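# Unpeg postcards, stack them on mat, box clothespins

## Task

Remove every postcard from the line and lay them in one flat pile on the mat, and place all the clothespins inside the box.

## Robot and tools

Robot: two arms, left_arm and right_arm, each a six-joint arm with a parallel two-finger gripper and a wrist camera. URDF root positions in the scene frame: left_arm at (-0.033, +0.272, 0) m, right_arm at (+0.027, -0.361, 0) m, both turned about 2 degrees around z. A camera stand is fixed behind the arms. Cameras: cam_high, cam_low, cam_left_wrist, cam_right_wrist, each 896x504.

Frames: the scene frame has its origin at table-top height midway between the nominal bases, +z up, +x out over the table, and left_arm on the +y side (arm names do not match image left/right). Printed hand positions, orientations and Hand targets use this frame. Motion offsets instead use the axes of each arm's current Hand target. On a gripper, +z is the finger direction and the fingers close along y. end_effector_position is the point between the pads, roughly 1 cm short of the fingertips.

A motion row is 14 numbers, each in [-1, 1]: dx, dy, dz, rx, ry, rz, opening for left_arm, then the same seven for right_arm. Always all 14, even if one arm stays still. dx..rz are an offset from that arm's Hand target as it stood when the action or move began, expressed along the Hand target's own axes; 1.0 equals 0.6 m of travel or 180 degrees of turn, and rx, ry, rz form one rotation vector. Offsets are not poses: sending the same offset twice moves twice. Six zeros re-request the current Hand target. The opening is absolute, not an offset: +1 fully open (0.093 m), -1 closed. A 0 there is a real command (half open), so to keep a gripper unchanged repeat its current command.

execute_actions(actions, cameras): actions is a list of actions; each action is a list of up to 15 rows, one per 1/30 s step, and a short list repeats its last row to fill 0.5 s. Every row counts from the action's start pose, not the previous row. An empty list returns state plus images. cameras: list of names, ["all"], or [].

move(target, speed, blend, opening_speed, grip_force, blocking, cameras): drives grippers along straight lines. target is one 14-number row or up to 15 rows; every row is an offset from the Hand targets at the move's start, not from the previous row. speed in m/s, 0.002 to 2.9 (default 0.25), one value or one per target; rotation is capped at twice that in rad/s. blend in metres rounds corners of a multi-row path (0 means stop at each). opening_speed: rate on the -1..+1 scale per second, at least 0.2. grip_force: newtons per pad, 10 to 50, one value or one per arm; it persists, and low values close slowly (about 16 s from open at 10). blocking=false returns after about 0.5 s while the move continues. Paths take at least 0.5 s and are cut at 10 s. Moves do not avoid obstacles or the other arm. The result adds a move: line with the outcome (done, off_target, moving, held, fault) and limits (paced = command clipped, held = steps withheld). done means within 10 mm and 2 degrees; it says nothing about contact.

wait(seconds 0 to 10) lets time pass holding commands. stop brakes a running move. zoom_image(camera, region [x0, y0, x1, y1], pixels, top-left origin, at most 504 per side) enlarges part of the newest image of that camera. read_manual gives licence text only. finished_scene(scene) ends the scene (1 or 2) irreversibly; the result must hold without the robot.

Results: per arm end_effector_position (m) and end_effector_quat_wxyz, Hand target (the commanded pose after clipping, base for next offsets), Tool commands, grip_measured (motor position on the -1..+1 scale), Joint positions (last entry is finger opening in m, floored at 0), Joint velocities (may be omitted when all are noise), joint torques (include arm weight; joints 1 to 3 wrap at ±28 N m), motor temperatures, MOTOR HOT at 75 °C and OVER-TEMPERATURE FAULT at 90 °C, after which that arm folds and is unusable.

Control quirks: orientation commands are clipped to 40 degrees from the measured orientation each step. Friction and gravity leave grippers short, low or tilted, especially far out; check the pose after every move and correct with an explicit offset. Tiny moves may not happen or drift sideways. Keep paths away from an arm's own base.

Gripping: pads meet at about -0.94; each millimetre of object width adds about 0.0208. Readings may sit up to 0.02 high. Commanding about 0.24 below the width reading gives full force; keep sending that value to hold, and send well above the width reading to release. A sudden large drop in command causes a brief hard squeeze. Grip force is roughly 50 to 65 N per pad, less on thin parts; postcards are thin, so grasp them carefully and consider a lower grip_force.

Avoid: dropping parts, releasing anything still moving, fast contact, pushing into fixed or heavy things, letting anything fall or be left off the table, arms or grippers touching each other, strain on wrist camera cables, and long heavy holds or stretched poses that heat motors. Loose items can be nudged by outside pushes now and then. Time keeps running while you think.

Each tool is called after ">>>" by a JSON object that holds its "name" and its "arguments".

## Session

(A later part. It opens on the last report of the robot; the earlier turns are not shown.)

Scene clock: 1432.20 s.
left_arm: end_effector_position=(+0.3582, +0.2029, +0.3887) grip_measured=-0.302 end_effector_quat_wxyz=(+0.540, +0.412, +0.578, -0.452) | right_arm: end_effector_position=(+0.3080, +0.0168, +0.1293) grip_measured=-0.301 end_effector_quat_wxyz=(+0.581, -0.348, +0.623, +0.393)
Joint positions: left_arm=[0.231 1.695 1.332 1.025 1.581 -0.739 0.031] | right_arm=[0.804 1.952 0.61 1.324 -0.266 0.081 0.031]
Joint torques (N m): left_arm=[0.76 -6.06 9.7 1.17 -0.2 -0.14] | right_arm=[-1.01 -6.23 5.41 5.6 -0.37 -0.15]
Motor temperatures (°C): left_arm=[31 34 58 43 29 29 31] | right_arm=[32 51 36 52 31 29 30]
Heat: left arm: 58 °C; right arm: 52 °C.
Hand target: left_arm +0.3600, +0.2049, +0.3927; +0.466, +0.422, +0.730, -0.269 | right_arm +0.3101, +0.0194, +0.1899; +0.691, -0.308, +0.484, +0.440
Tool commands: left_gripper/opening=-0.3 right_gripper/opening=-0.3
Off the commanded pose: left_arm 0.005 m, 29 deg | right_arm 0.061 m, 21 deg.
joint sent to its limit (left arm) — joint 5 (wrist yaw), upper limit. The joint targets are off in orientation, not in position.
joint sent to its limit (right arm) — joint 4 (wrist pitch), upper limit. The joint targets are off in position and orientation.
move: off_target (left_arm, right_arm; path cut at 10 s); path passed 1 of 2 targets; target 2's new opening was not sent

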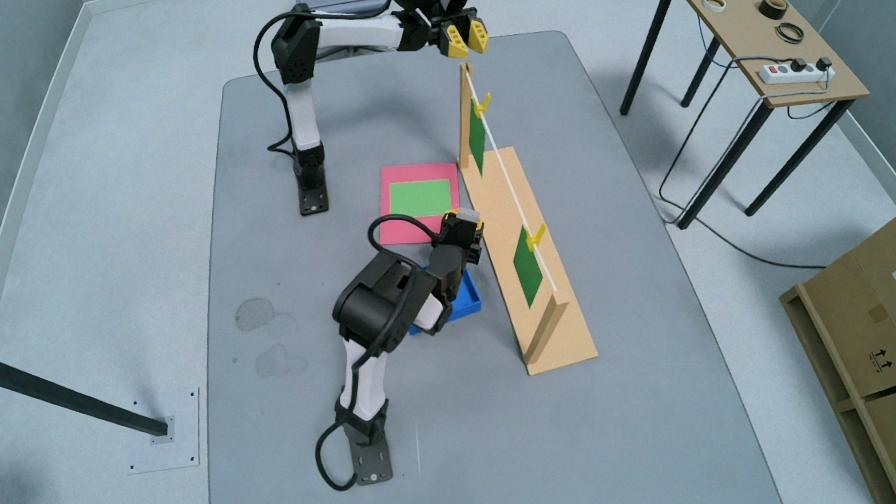

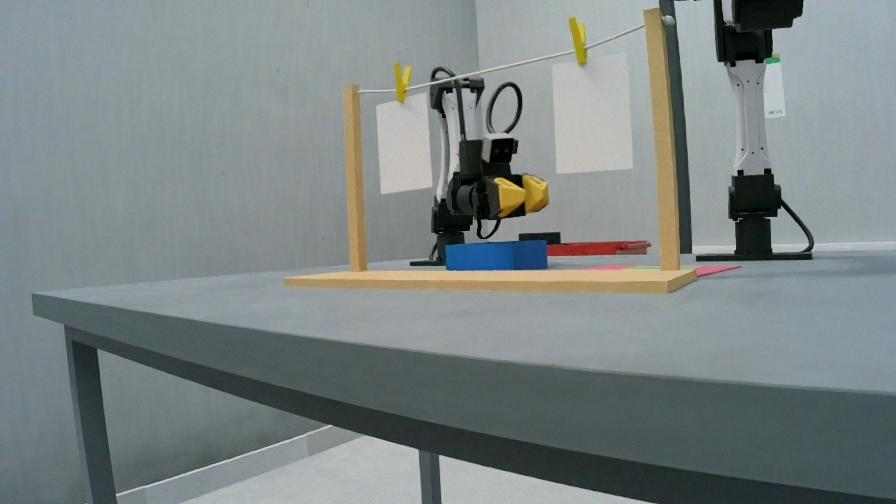

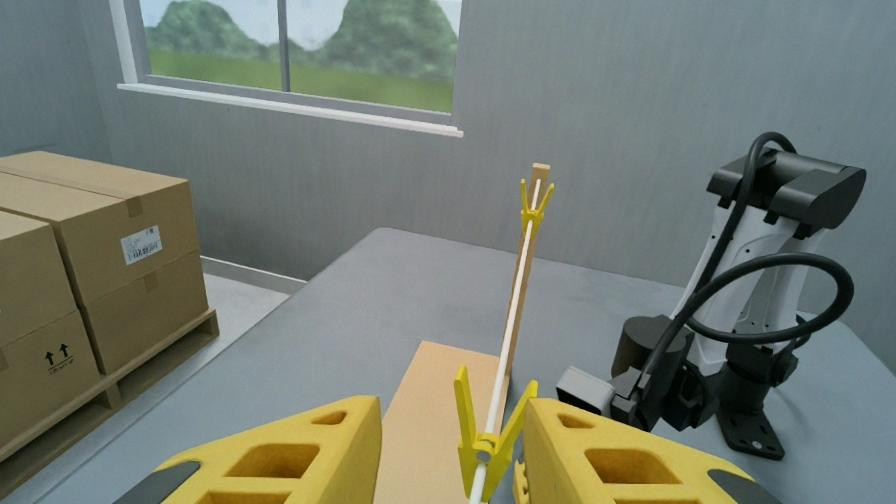

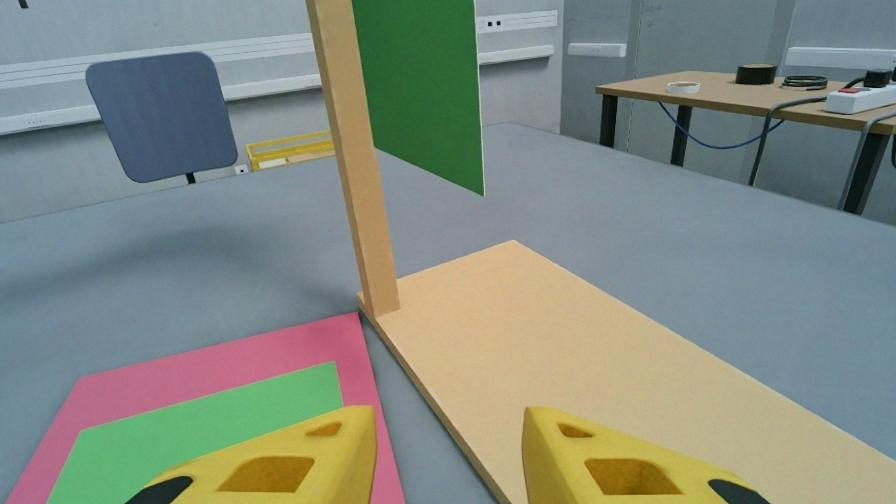

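>>> {"name": "move", "arguments": {"target": [[0.0192,-0.074,-0.0703,-0.1641,-0.1358,-0.0364,1, 0.0417,-0.0227,0.0168,0,0.0833,0,1],[0.0145,-0.0778,-0.1385,-0.1371,0.1086,-0.096,1, 0.0417,-0.0227,0.0168,0,0.0833,0,1]], "speed": 0.25, "cameras": ["cam_left_wrist","cam_right_wrist","cam_high"]}}

Scene clock: 1469.13 s.
left_arm: end_effector_position=(+0.2807, +0.2501, +0.4183) grip_measured=+1.000 end_effector_quat_wxyz=(+0.400, +0.222, +0.884, -0.100) | right_arm: end_effector_position=(+0.3281, +0.0268, +0.1622) grip_measured=+1.000 end_effector_quat_wxyz=(+0.617, -0.358, +0.582, +0.390)
Joint positions: left_arm=[0.153 1.545 2.27 -1.57 0.489 0.488 0.093] | right_arm=[0.773 1.952 0.71 1.31 -0.307 0.033 0.093]
Joint torques (N m): left_arm=[-0.13 -3.22 6.94 1.79 0.28 0.16] | right_arm=[-0.94 -7.09 5.87 2.75 -0.38 -0.03]
Motor temperatures (°C): left_arm=[31 36 57 44 29 29 31] | right_arm=[32 46 37 74 31 29 30]
Heat: left arm: 57 °C; right arm: 74 °C. Fold the right arm in close to its base, or ease its load, before you think long.
Hand target: left_arm +0.2801, +0.2500, +0.4198; +0.370, +0.239, +0.892, -0.100 | right_arm +0.3300, +0.0300, +0.1698; +0.621, -0.363, +0.570, +0.396
Off the commanded pose: left_arm 0.002 m, 4 deg | right_arm 0.009 m, 2 deg.
MOTOR HOT: joint 4 (wrist pitch) of the right arm reports 74 °C; the controller's stop level is 90 °C. To cool a motor, set the load down, stop pushing, or move to a pose that needs little force.
joint sent to its limit (left arm) — joint 4 (wrist pitch), lower limit. The joint targets are off in orientation, not in position.
move: off_target (left_arm)
Images, in order (width x height): cam_high 896x504, cam_left_wrist 896x504, cam_right_wrist 896x504.

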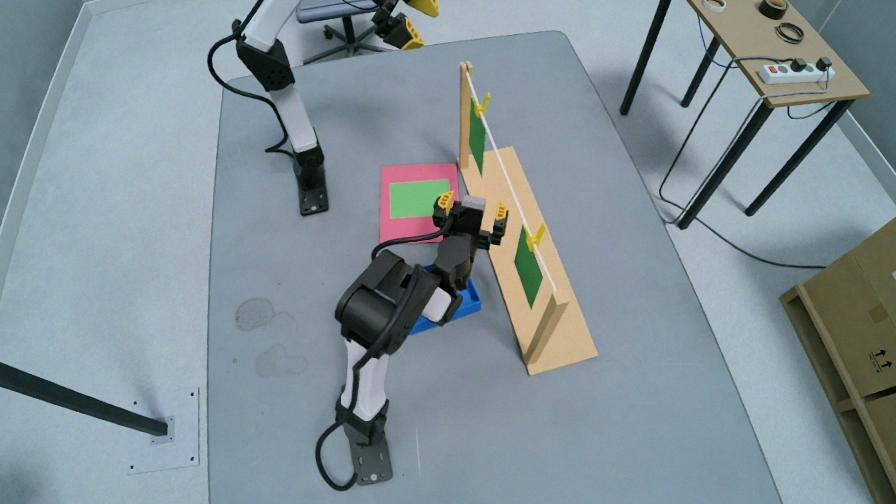

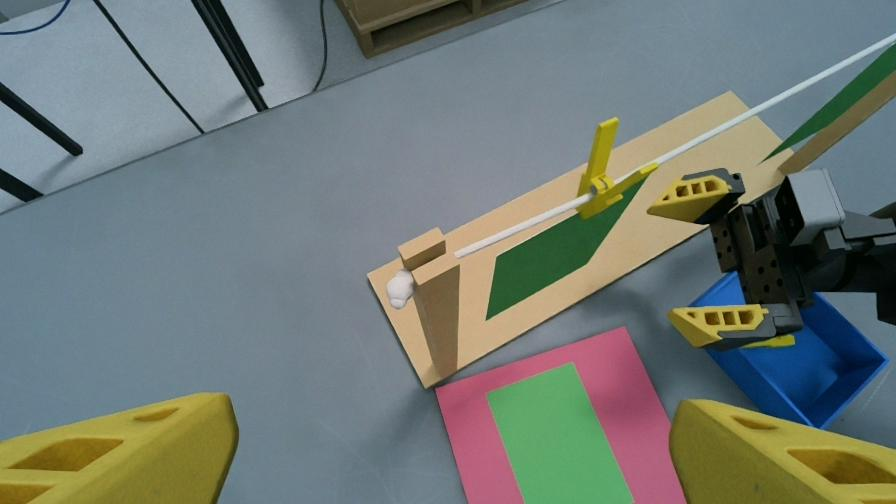

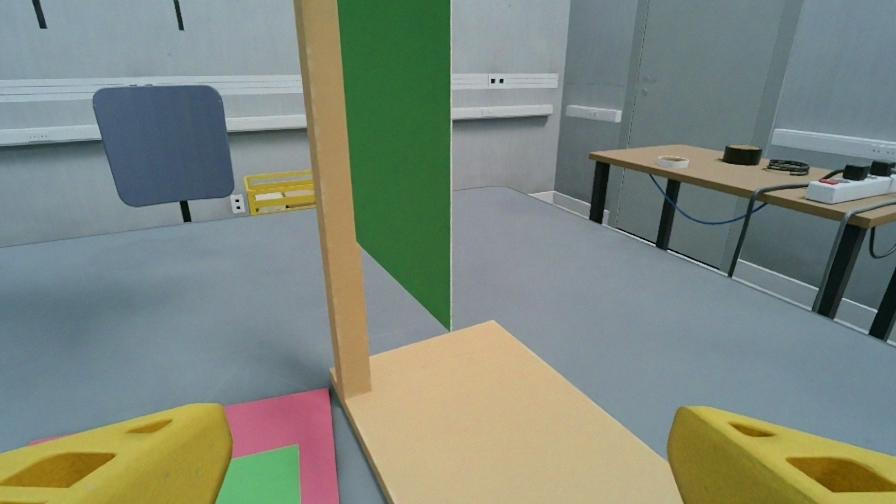

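>>> {"name": "move", "arguments": {"target": [-0.0478,-0.0088,0.0952,0.1789,-0.0899,0.1328,1, -0.0138,-0.0035,0.1283,0,0,0,1], "speed": 0.12, "cameras": ["cam_left_wrist","cam_right_wrist","cam_low"]}}

Scene clock: 1509.13 s.
left_arm: end_effector_position=(+0.3289, +0.2148, +0.4038) grip_measured=+1.000 end_effector_quat_wxyz=(+0.477, +0.453, +0.706, -0.261) | right_arm: end_effector_position=(+0.3631, +0.0921, +0.1804) grip_measured=+1.000 end_effector_quat_wxyz=(+0.618, -0.362, +0.576, +0.395)
Joint positions: left_arm=[0.231 1.783 2.265 -1.573 1.091 1.109 0.093] | right_arm=[0.817 2.09 1.051 1.117 -0.279 0.029 0.093]
Joint torques (N m): left_arm=[0.35 -6 5.2 1.22 0.75 0.17] | right_arm=[0.32 -8.29 6.95 2.66 -0.04 -0.03]
Motor temperatures (°C): left_arm=[31 34 55 44 29 29 31] | right_arm=[32 47 37 56 31 29 30]
Heat: left arm: 55 °C; right arm: 56 °C.
Hand target: left_arm +0.3300, +0.2150, +0.3998; +0.422, +0.492, +0.702, -0.295 | right_arm +0.3641, +0.0980, +0.1845; +0.621, -0.363, +0.570, +0.396
Off the commanded pose: left_arm 0.004 m, 9 deg | right_arm 0.007 m, 1 deg.
MOTOR HOT: cleared for the motors of the right arm.
joint sent to its limit (left arm) — joint 4 (wrist pitch), lower limit. The joint targets are off in orientation, not in position.
move: off_target (left_arm)
Images, in order (width x height): cam_low 896x504, cam_left_wrist 896x504, cam_right_wrist 896x504.

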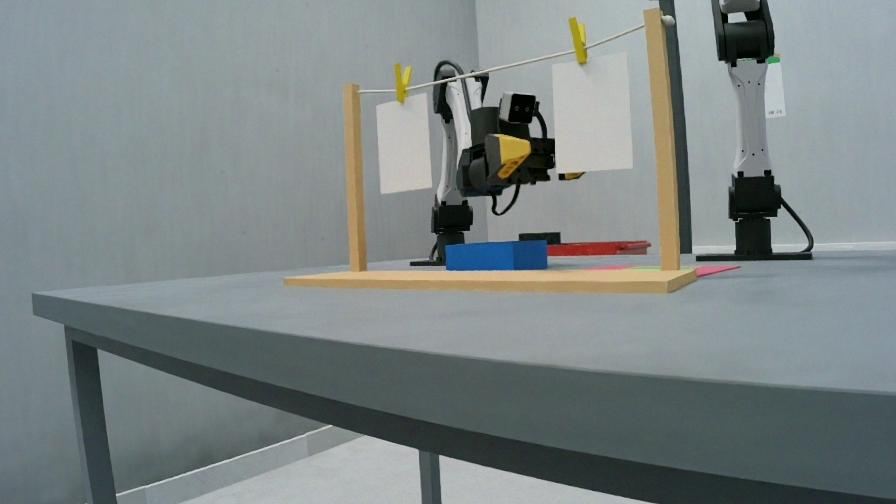

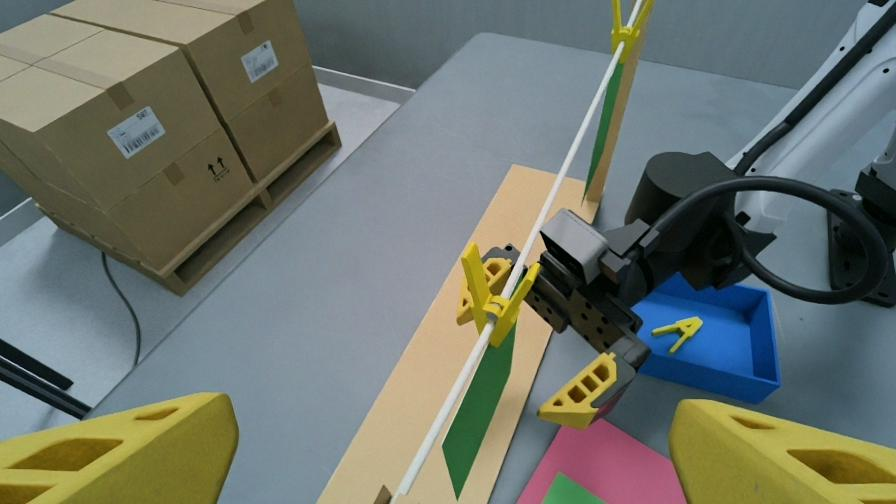

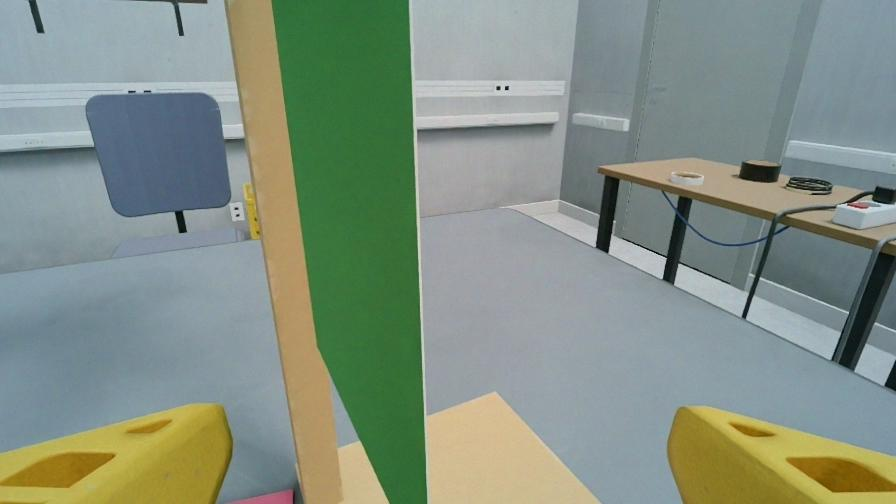

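>>> {"name": "move", "arguments": {"target": [0,0,0,0,0,0,1, 0.004,0.003,0.0057,-0.1494,0,0.0131,1], "speed": 0.1, "cameras": ["cam_left_wrist","cam_right_wrist"]}}

Scene clock: 1551.47 s.
left_arm: end_effector_position=(+0.3288, +0.2148, +0.4039) grip_measured=+1.000 end_effector_quat_wxyz=(+0.477, +0.454, +0.706, -0.261) | right_arm: end_effector_position=(+0.3621, +0.1010, +0.1789) grip_measured=+1.000 end_effector_quat_wxyz=(+0.512, -0.479, +0.481, +0.527)
Joint positions: left_arm=[0.231 1.783 2.265 -1.573 1.092 1.11 0.093] | right_arm=[0.684 2.236 1.284 1.074 -0.863 0.109 0.093]
Joint torques (N m): left_arm=[0.28 -5.82 5.24 1.18 0.77 0.15] | right_arm=[-0.85 -9.29 7.09 2.38 -0.34 -0.01]
Motor temperatures (°C): left_arm=[31 35 52 42 29 29 30] | right_arm=[32 49 38 55 31 29 30]
Heat: left arm: 52 °C; right arm: 55 °C.
Hand target: left_arm +0.3300, +0.2150, +0.3998; +0.422, +0.492, +0.702, -0.295 | right_arm +0.3639, +0.1021, +0.1826; +0.512, -0.486, +0.470, +0.531
Off the commanded pose: left_arm 0.004 m, 9 deg | right_arm 0.004 m, 1 deg.
joint sent to its limit (left arm) — joint 4 (wrist pitch), lower limit. The joint targets are off in orientation, not in position.
move: off_target (left_arm)
Images, in order (width x height): cam_left_wrist 896x504, cam_right_wrist 896x504.

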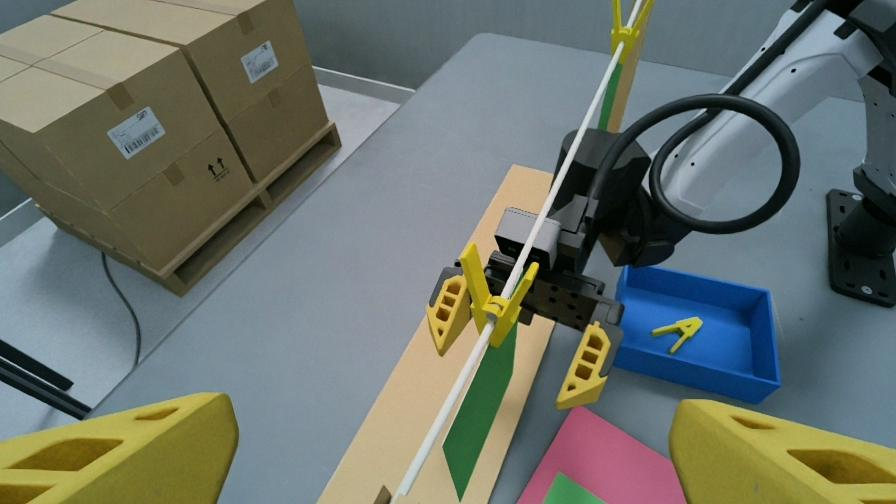

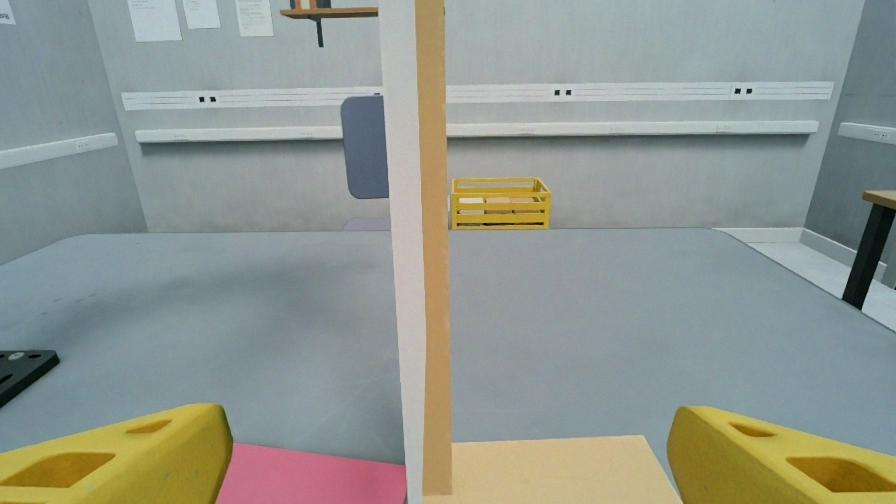

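>>> {"name": "zoom_image", "arguments": {"camera": "cam_right_wrist", "region": [360, 0, 480, 504]}}

Scaled by 1.000.

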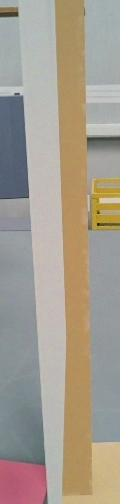

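>>> {"name": "move", "arguments": {"target": [0,0,0,0,0,0,1, 0,0.01,0.006,-0.022,0,0,1], "speed": 0.06, "cameras": ["cam_left_wrist","cam_right_wrist"]}}

Scene clock: 1580.87 s.
left_arm: end_effector_position=(+0.3288, +0.2148, +0.4039) grip_measured=+1.000 end_effector_quat_wxyz=(+0.477, +0.454, +0.706, -0.261) | right_arm: end_effector_position=(+0.3554, +0.1050, +0.1785) grip_measured=+1.000 end_effector_quat_wxyz=(+0.491, -0.496, +0.464, +0.545)
Joint positions: left_arm=[0.231 1.783 2.265 -1.573 1.092 1.11 0.093] | right_arm=[0.684 2.258 1.322 1.067 -0.934 0.124 0.093]
Joint torques (N m): left_arm=[0.42 -5.75 5.22 1.2 0.71 0.23] | right_arm=[-0.95 -9.44 7.1 2.37 -0.31 -0.06]
Heat: left arm: 50 °C; right arm: 53 °C.
Hand target: left_arm +0.3300, +0.2150, +0.3998; +0.422, +0.492, +0.702, -0.295 | right_arm +0.3577, +0.1054, +0.1828; +0.495, -0.503, +0.451, +0.547
Off the commanded pose: left_arm 0.004 m, 9 deg | right_arm 0.005 m, 2 deg.
joint sent to its limit (left arm) — joint 4 (wrist pitch), lower limit. The joint targets are off in orientation, not in position.
move: off_target (left_arm)
Images, in order (width x height): cam_left_wrist 896x504, cam_right_wrist 896x504.

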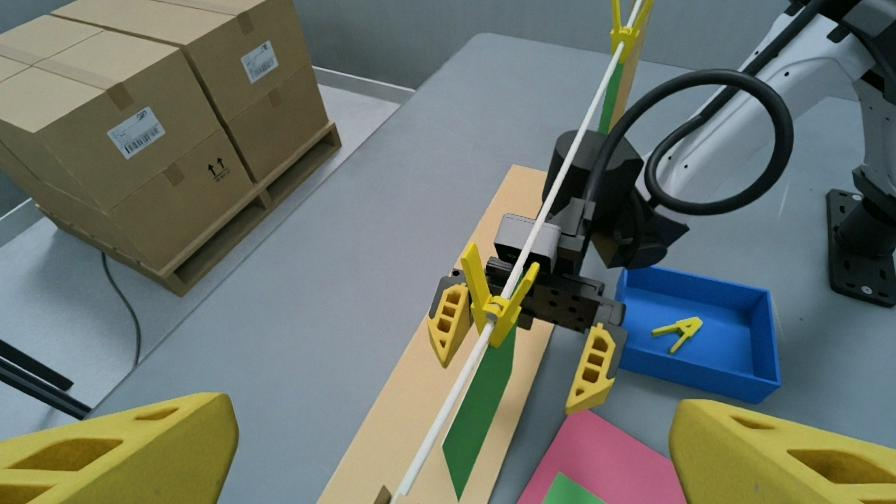

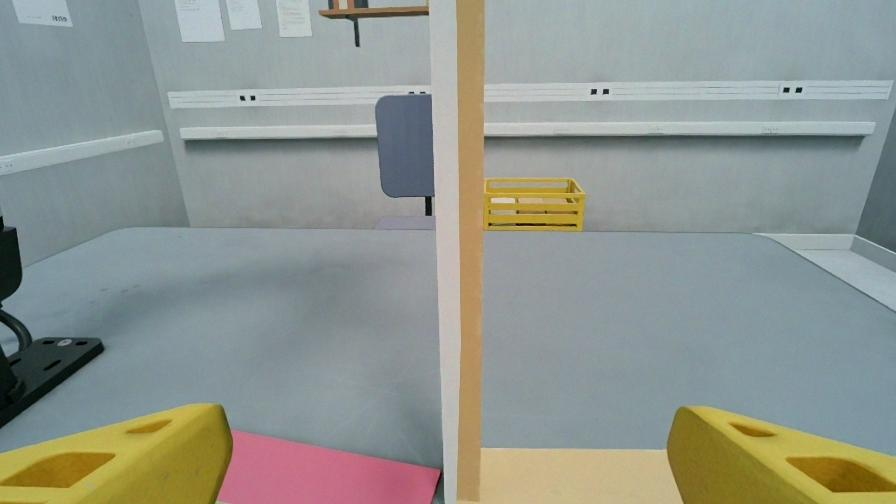

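>>> {"name": "move", "arguments": {"target": [0,0,0,0,0,0,1, 0,0,0,0,0,0,-1], "speed": 0.06, "grip_force": [50, 25]}}

>>> {"name": "wait", "arguments": {"seconds": 4, "cameras": ["cam_left_wrist","cam_right_wrist"]}}

Scene clock: 1597.33 s.
left_arm: end_effector_position=(+0.3288, +0.2148, +0.4039) grip_measured=+1.000 end_effector_quat_wxyz=(+0.477, +0.454, +0.706, -0.261) | right_arm: end_effector_position=(+0.3552, +0.1050, +0.1781) grip_measured=-0.640 end_effector_quat_wxyz=(+0.490, -0.496, +0.465, +0.546)
Joint positions: left_arm=[0.231 1.783 2.265 -1.573 1.092 1.11 0.093] | right_arm=[0.684 2.258 1.322 1.065 -0.935 0.125 0.014]
Joint velocities: left_arm=[within noise] | right_arm=[-0.022 0.012 -0.002 -0.007 0.037 0.007 -0.017]
Joint torques (N m): left_arm=[0.35 -5.85 5.31 1.17 0.7 0.11] | right_arm=[-0.95 -9.46 7.13 2.39 -0.31 -0.07]
Heat: left arm: 50 °C; right arm: 53 °C.
Hand target: left_arm +0.3300, +0.2150, +0.3998; +0.422, +0.492, +0.702, -0.295 | right_arm +0.3577, +0.1054, +0.1827; +0.494, -0.503, +0.451, +0.547
Off the commanded pose: left_arm 0.004 m, 9 deg | right_arm 0.005 m, 2 deg.
joint sent to its limit (left arm) — joint 4 (wrist pitch), lower limit.
grip_force (N): 50, 25
move: moving (right_arm; no rest 5 s after the path's end), off_target (left_arm)

Scene clock: 1601.33 s.
left_arm: end_effector_position=(+0.3288, +0.2148, +0.4039) grip_measured=+1.000 end_effector_quat_wxyz=(+0.477, +0.454, +0.706, -0.261) | right_arm: end_effector_position=(+0.3552, +0.1050, +0.1781) grip_measured=-0.989 end_effector_quat_wxyz=(+0.490, -0.496, +0.465, +0.546)
Joint positions: left_arm=[0.231 1.783 2.265 -1.573 1.092 1.11 0.093] | right_arm=[0.684 2.258 1.322 1.064 -0.935 0.125 0]
Joint torques (N m): left_arm=[0.47 -5.53 5.22 1.1 0.78 0.24] | right_arm=[-0.95 -9.44 7.1 2.39 -0.31 -0.07]
Heat: left arm: 50 °C; right arm: 53 °C.
Hand target: left_arm +0.3300, +0.2150, +0.3998; +0.422, +0.492, +0.702, -0.295 | right_arm +0.3577, +0.1054, +0.1827; +0.494, -0.503, +0.451, +0.547
Tool commands: left_gripper/opening=+1.0 right_gripper/opening=-1.0
Off the commanded pose: left_arm 0.004 m, 9 deg | right_arm 0.005 m, 2 deg.
grip_force (N): 50, 25
wait: 4.00 s; at rest by 1.30 s
Images, in order (width x height): cam_left_wrist 896x504, cam_right_wrist 896x504.

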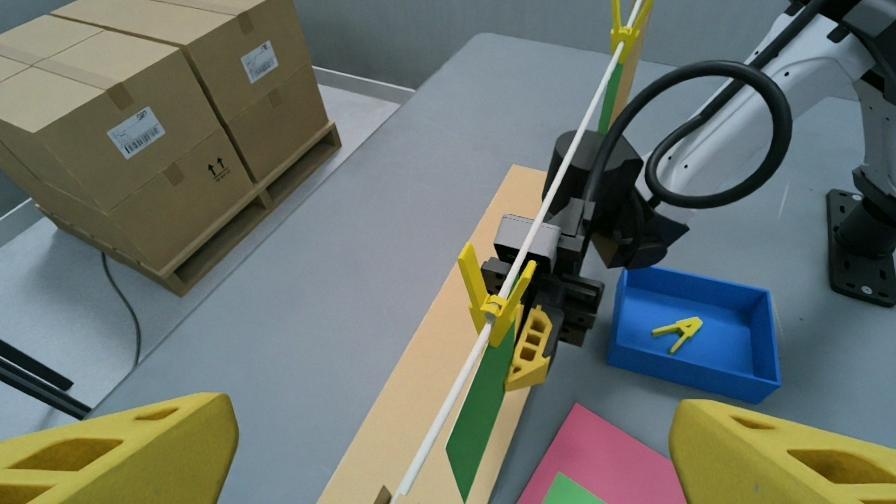

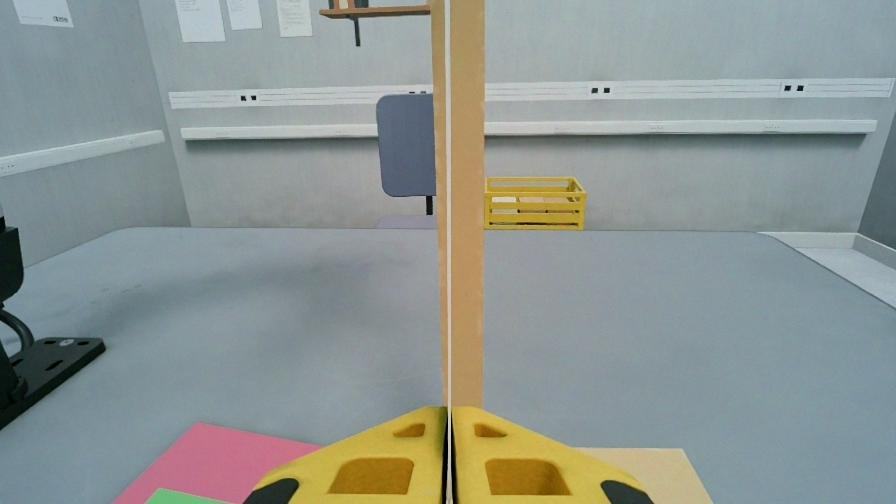

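>>> {"name": "move", "arguments": {"target": [-0.0629,-0.0056,0.111,0.0592,-0.0057,0.0305,1, 0,0,0,0,0,0,-1], "speed": 0.12, "grip_force": [50, 40], "cameras": ["cam_left_wrist","cam_low"]}}

Scene clock: 1636.97 s.
left_arm: end_effector_position=(+0.3523, +0.1432, +0.3992) grip_measured=+1.000 end_effector_quat_wxyz=(+0.456, +0.521, +0.649, -0.315) | right_arm: end_effector_position=(+0.3552, +0.1050, +0.1781) grip_measured=-0.989 end_effector_quat_wxyz=(+0.490, -0.496, +0.465, +0.546)
Joint positions: left_arm=[0.027 1.964 2.472 -1.576 1.116 1.093 0.093] | right_arm=[0.684 2.258 1.322 1.064 -0.935 0.125 0]
Joint torques (N m): left_arm=[0.02 -6.99 7.66 1.24 0.77 -0.24] | right_arm=[-0.96 -9.46 7.12 2.39 -0.3 -0.07]
Motor temperatures (°C): left_arm=[31 36 49 40 30 29 30] | right_arm=[32 54 39 49 31 29 30]
Heat: left arm: 49 °C; right arm: 54 °C.
Hand target: left_arm +0.3530, +0.1419, +0.4017; +0.394, +0.559, +0.644, -0.343 | right_arm +0.3577, +0.1054, +0.1827; +0.494, -0.503, +0.451, +0.547
Off the commanded pose: left_arm 0.003 m, 9 deg | right_arm 0.005 m, 2 deg.
joint sent to its limit (left arm) — joint 4 (wrist pitch), lower limit. The joint targets are off in orientation, not in position.
grip_force (N): 50, 40
move: off_target (left_arm)
Images, in order (width x height): cam_low 896x504, cam_left_wrist 896x504.

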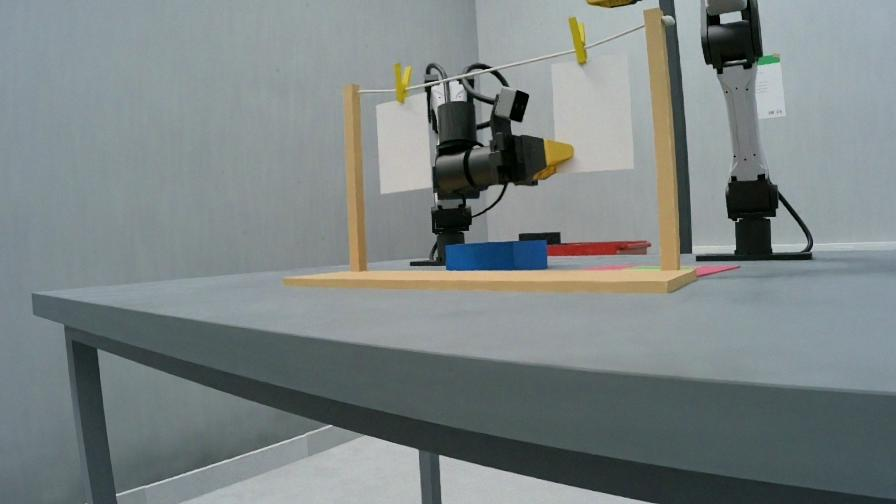

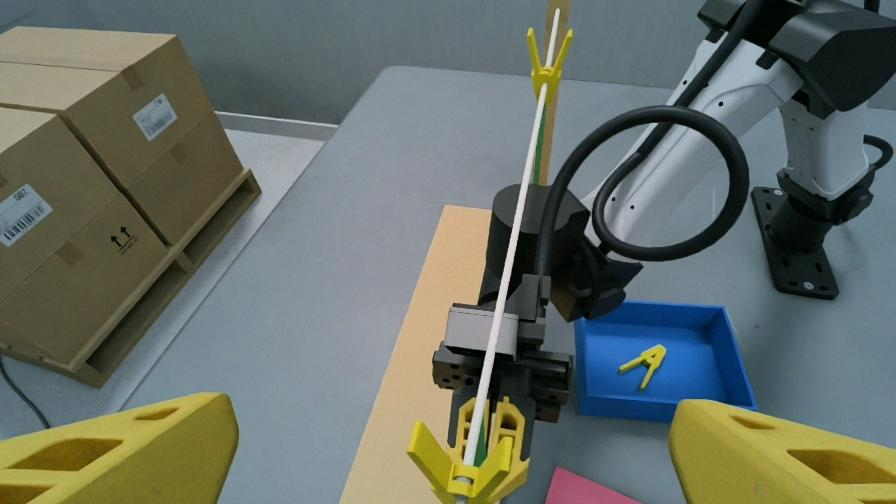

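>>> {"name": "move", "arguments": {"target": [0.0158,0.0033,0.0392,0,0,0,1, 0,0,0,0,0,0,-1], "speed": 0.08, "cameras": ["cam_left_wrist"]}}

Scene clock: 1673.07 s.
left_arm: end_effector_position=(+0.3549, +0.1268, +0.3877) grip_measured=+1.000 end_effector_quat_wxyz=(+0.439, +0.530, +0.646, -0.331) | right_arm: end_effector_position=(+0.3552, +0.1050, +0.1781) grip_measured=-0.989 end_effector_quat_wxyz=(+0.490, -0.496, +0.465, +0.546)
Joint positions: left_arm=[-0.017 1.993 2.472 -1.576 1.109 1.093 0.093] | right_arm=[0.684 2.258 1.322 1.064 -0.935 0.125 0]
Joint torques (N m): left_arm=[-0.08 -7.24 6.32 1.21 0.59 0.1] | right_arm=[-0.96 -9.44 7.12 2.39 -0.31 -0.07]
Motor temperatures (°C): left_arm=[31 40 51 41 30 29 30] | right_arm=[32 55 39 48 31 29 30]
Heat: left arm: 51 °C; right arm: 55 °C.
Hand target: left_arm +0.3572, +0.1257, +0.3826; +0.394, +0.559, +0.644, -0.343 | right_arm +0.3577, +0.1054, +0.1827; +0.494, -0.503, +0.451, +0.547
Off the commanded pose: left_arm 0.006 m, 6 deg | right_arm 0.005 m, 2 deg.
joint sent to its limit (left arm) — joint 4 (wrist pitch), lower limit. The joint targets are off in orientation, not in position.
grip_force (N): 50, 40
move: off_target (left_arm)
Images, in order (width x height): cam_left_wrist 896x504.

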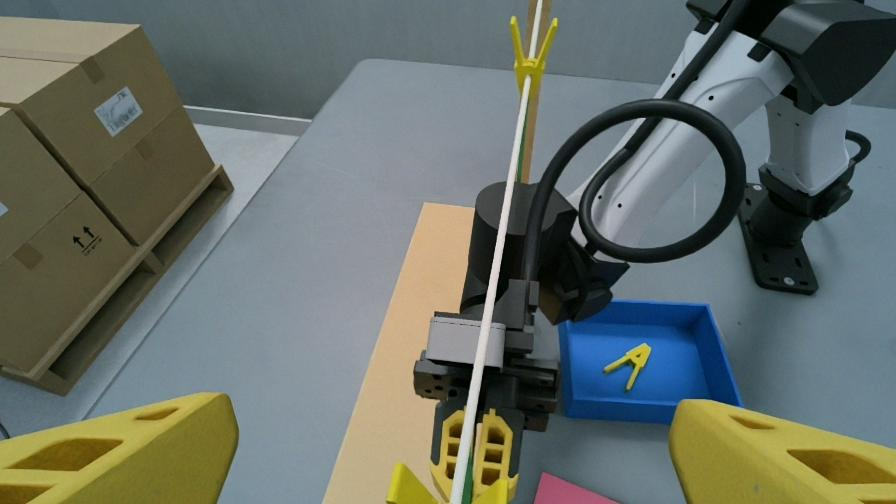

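>>> {"name": "move", "arguments": {"target": [0.0533,0.0012,0.0312,0,0,0,1, 0,0,0,0,0,0,-1], "speed": 0.06, "cameras": ["cam_left_wrist","cam_low"]}}

>>> {"name": "zoom_image", "arguments": {"camera": "cam_low", "region": [500, 0, 680, 180]}}

Scene clock: 1687.50 s.
left_arm: end_effector_position=(+0.3569, +0.1256, +0.3534) grip_measured=+1.000 end_effector_quat_wxyz=(+0.413, +0.547, +0.646, -0.337) | right_arm: end_effector_position=(+0.3552, +0.1050, +0.1781) grip_measured=-0.989 end_effector_quat_wxyz=(+0.490, -0.496, +0.465, +0.546)
Joint positions: left_arm=[-0.024 1.993 2.349 -1.576 1.092 1.199 0.093] | right_arm=[0.684 2.258 1.322 1.064 -0.935 0.125 0]
Joint torques (N m): left_arm=[0.01 -7.3 5.72 1.01 0.65 0.17] | right_arm=[-0.95 -9.44 7.12 2.39 -0.3 -0.07]
Motor temperatures (°C): left_arm=[31 40 51 40 30 29 30] | right_arm=[32 55 40 47 31 29 30]
Heat: left arm: 51 °C; right arm: 55 °C.
Hand target: left_arm +0.3582, +0.1237, +0.3456; +0.394, +0.559, +0.644, -0.343 | right_arm +0.3577, +0.1054, +0.1827; +0.494, -0.503, +0.451, +0.547
Off the commanded pose: left_arm 0.008 m, 3 deg | right_arm 0.005 m, 2 deg.
joint sent to its limit (left arm) — joint 4 (wrist pitch), lower limit. The joint targets still meet the commanded pose.
grip_force (N): 50, 40
move: off_target (left_arm)
Images, in order (width x height): cam_low 896x504, cam_left_wrist 896x504.

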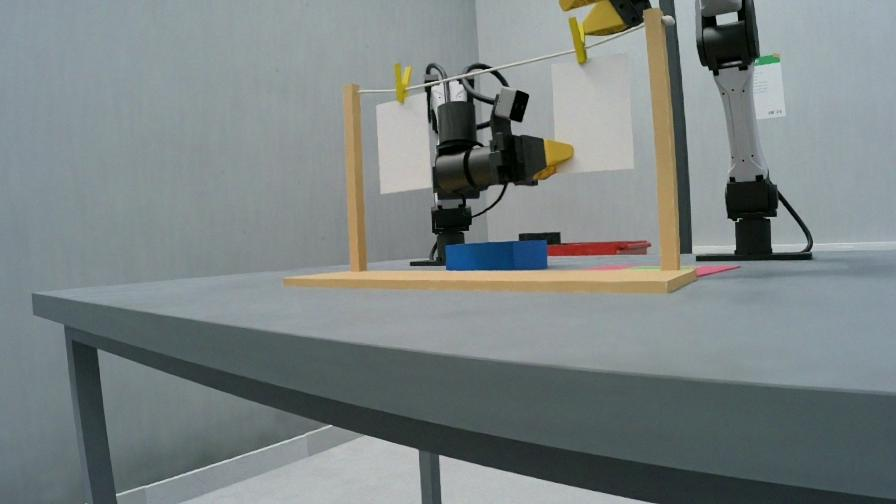

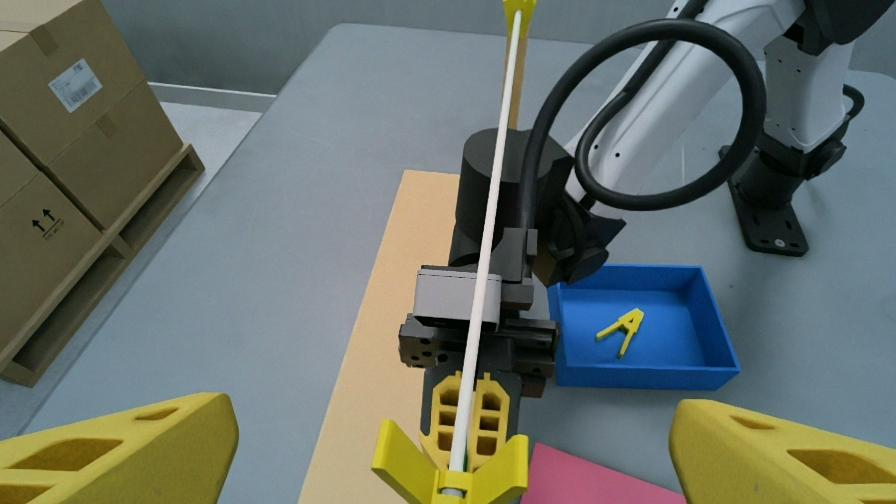

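Scaled by 2.800.

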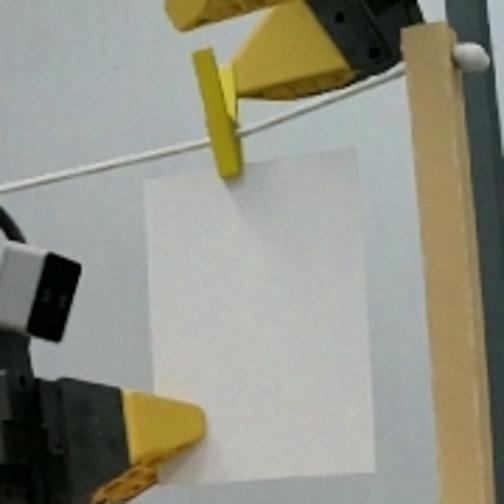

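>>> {"name": "move", "arguments": {"target": [0.0186,0,0.0095,0,0,0,1, 0,0,0,0,0,0,-1], "speed": 0.06, "cameras": ["cam_left_wrist","cam_low"]}}

>>> {"name": "zoom_image", "arguments": {"camera": "cam_low", "region": [500, 0, 680, 180]}}

Scene clock: 1724.63 s.
left_arm: end_effector_position=(+0.3568, +0.1258, +0.3420) grip_measured=+1.000 end_effector_quat_wxyz=(+0.405, +0.553, +0.644, -0.339) | right_arm: end_effector_position=(+0.3552, +0.1050, +0.1781) grip_measured=-0.989 end_effector_quat_wxyz=(+0.490, -0.496, +0.465, +0.546)
Joint positions: left_arm=[-0.024 1.993 2.306 -1.576 1.089 1.238 0.093] | right_arm=[0.684 2.258 1.322 1.064 -0.935 0.125 0]
Joint torques (N m): left_arm=[-0.18 -7.12 5.49 0.9 0.72 0.13] | right_arm=[-0.95 -9.44 7.12 2.39 -0.3 -0.07]
Motor temperatures (°C): left_arm=[31 41 49 39 29 29 30] | right_arm=[32 55 40 47 31 29 30]
Heat: left arm: 49 °C; right arm: 55 °C.
Hand target: left_arm +0.3582, +0.1237, +0.3331; +0.394, +0.559, +0.644, -0.343 | right_arm +0.3577, +0.1054, +0.1827; +0.494, -0.503, +0.451, +0.547
Off the commanded pose: left_arm 0.009 m, 2 deg | right_arm 0.005 m, 2 deg.
joint sent to its limit (left arm) — joint 4 (wrist pitch), lower limit. The joint targets still meet the commanded pose.
grip_force (N): 50, 40
move: done
Images, in order (width x height): cam_low 896x504, cam_left_wrist 896x504.

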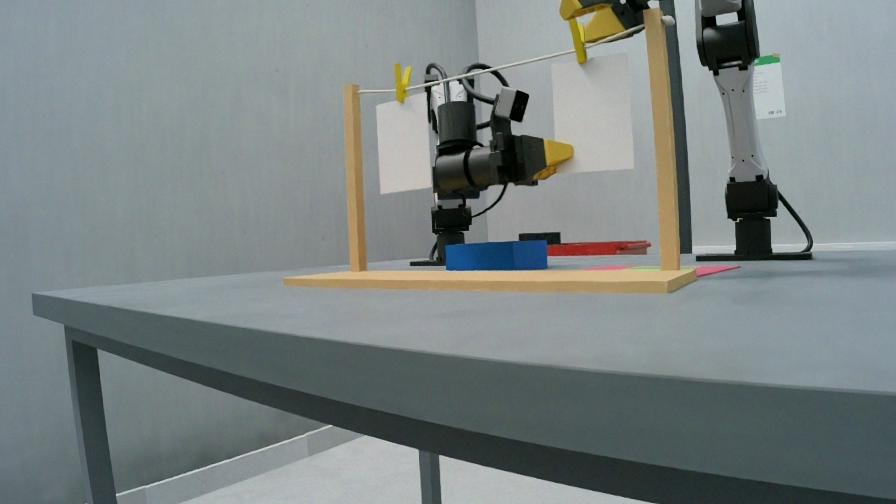

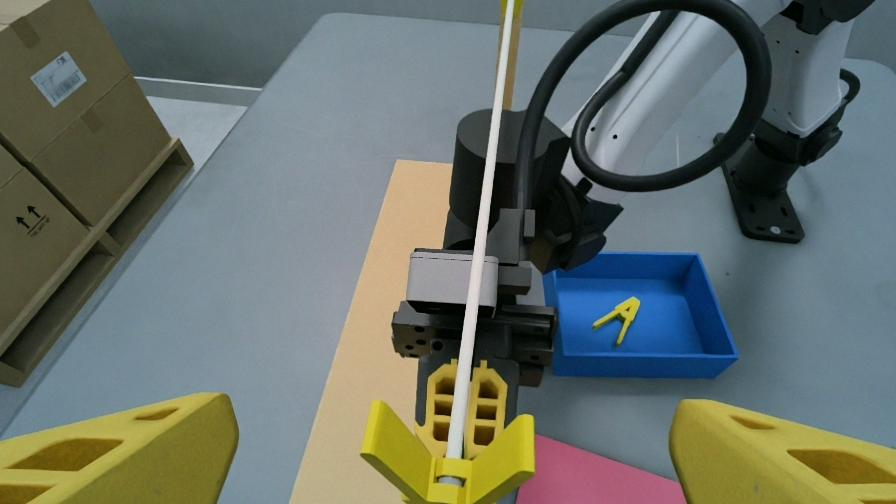

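Scaled by 2.800.

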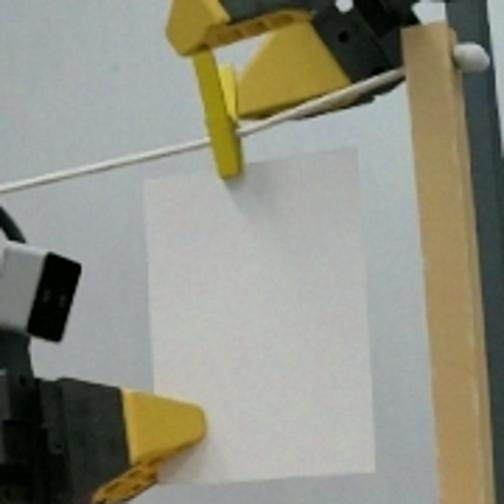

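>>> {"name": "move", "arguments": {"target": [0.0097,-0.0007,0.0103,0,0,0,1, 0,0,0,0,0,0,-1], "speed": 0.06, "cameras": ["cam_left_wrist","cam_low"]}}

>>> {"name": "zoom_image", "arguments": {"camera": "cam_low", "region": [500, 0, 680, 180]}}

Scene clock: 1736.00 s.
left_arm: end_effector_position=(+0.3577, +0.1223, +0.3276) grip_measured=+1.000 end_effector_quat_wxyz=(+0.392, +0.550, +0.649, -0.349) | right_arm: end_effector_position=(+0.3552, +0.1050, +0.1781) grip_measured=-0.989 end_effector_quat_wxyz=(+0.490, -0.496, +0.465, +0.546)
Joint positions: left_arm=[-0.033 1.993 2.249 -1.553 1.086 1.239 0.093] | right_arm=[0.684 2.258 1.322 1.064 -0.935 0.125 0]
Joint torques (N m): left_arm=[-0.1 -8.79 5.57 1.03 0.63 0.18] | right_arm=[-0.96 -9.46 7.12 2.4 -0.3 -0.07]
Motor temperatures (°C): left_arm=[31 41 48 39 29 29 30] | right_arm=[32 55 40 46 31 29 30]
Heat: left arm: 48 °C; right arm: 55 °C.
Hand target: left_arm +0.3582, +0.1208, +0.3251; +0.394, +0.559, +0.644, -0.343 | right_arm +0.3577, +0.1054, +0.1827; +0.494, -0.503, +0.451, +0.547
Off the commanded pose: left_arm 0.003 m, 1 deg | right_arm 0.005 m, 2 deg.
grip_force (N): 50, 40
move: done
Images, in order (width x height): cam_low 896x504, cam_left_wrist 896x504.

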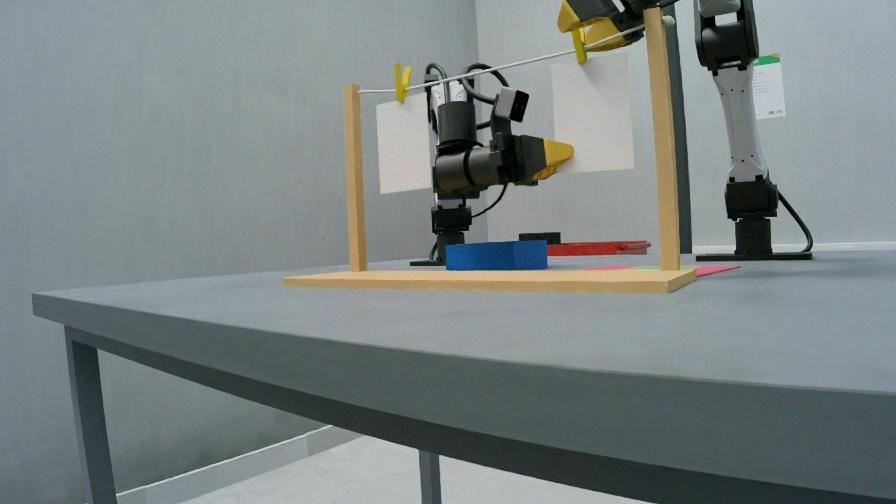

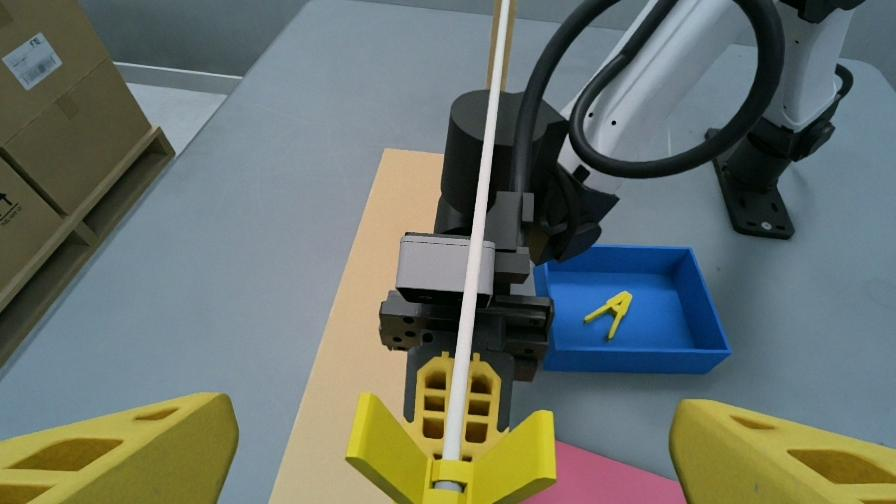

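Scaled by 2.800.

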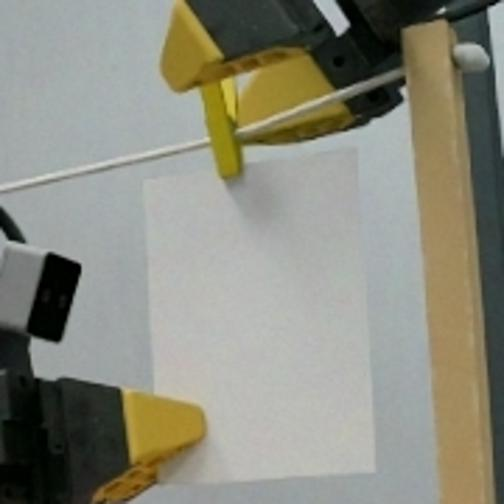

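>>> {"name": "move", "arguments": {"target": [-0.0238,-0.0005,-0.0083,0,0,0,1, 0,0,0,0,0,0,-1], "speed": 0.06, "cameras": ["cam_left_wrist"]}}

Scene clock: 1747.97 s.
left_arm: end_effector_position=(+0.3566, +0.1202, +0.3412) grip_measured=+1.000 end_effector_quat_wxyz=(+0.403, +0.558, +0.641, -0.340) | right_arm: end_effector_position=(+0.3552, +0.1050, +0.1781) grip_measured=-0.989 end_effector_quat_wxyz=(+0.490, -0.496, +0.465, +0.546)
Joint positions: left_arm=[-0.039 1.999 2.313 -1.572 1.085 1.237 0.093] | right_arm=[0.684 2.258 1.322 1.064 -0.935 0.125 0]
Joint torques (N m): left_arm=[0.01 -7.24 8.32 0.95 0.56 -0.22] | right_arm=[-0.96 -9.44 7.12 2.39 -0.3 -0.07]
Motor temperatures (°C): left_arm=[31 42 48 39 30 29 30] | right_arm=[32 56 40 46 31 29 30]
Heat: left arm: 48 °C; right arm: 56 °C.
Hand target: left_arm +0.3583, +0.1187, +0.3400; +0.394, +0.559, +0.644, -0.343 | right_arm +0.3577, +0.1054, +0.1827; +0.494, -0.503, +0.451, +0.547
Off the commanded pose: left_arm 0.002 m, 1 deg | right_arm 0.005 m, 2 deg.
joint sent to its limit (left arm) — joint 4 (wrist pitch), lower limit. The joint targets still meet the commanded pose.
grip_force (N): 50, 40
move: done
Images, in order (width x height): cam_left_wrist 896x504.

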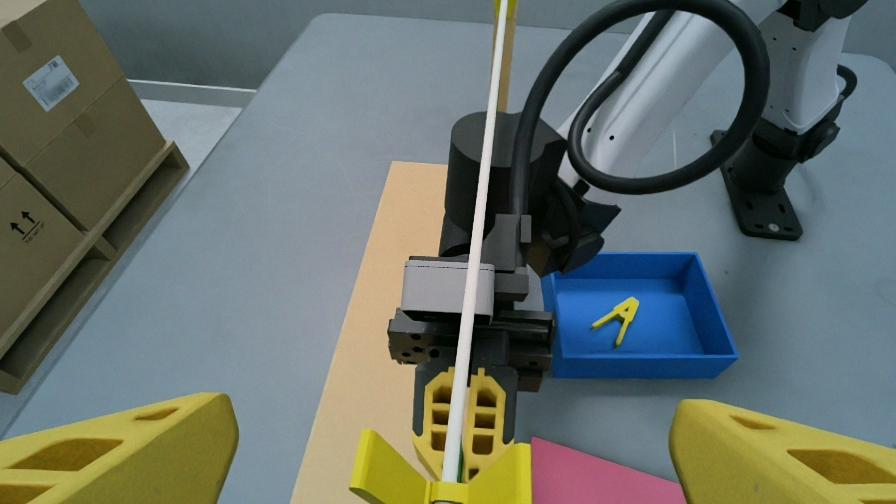

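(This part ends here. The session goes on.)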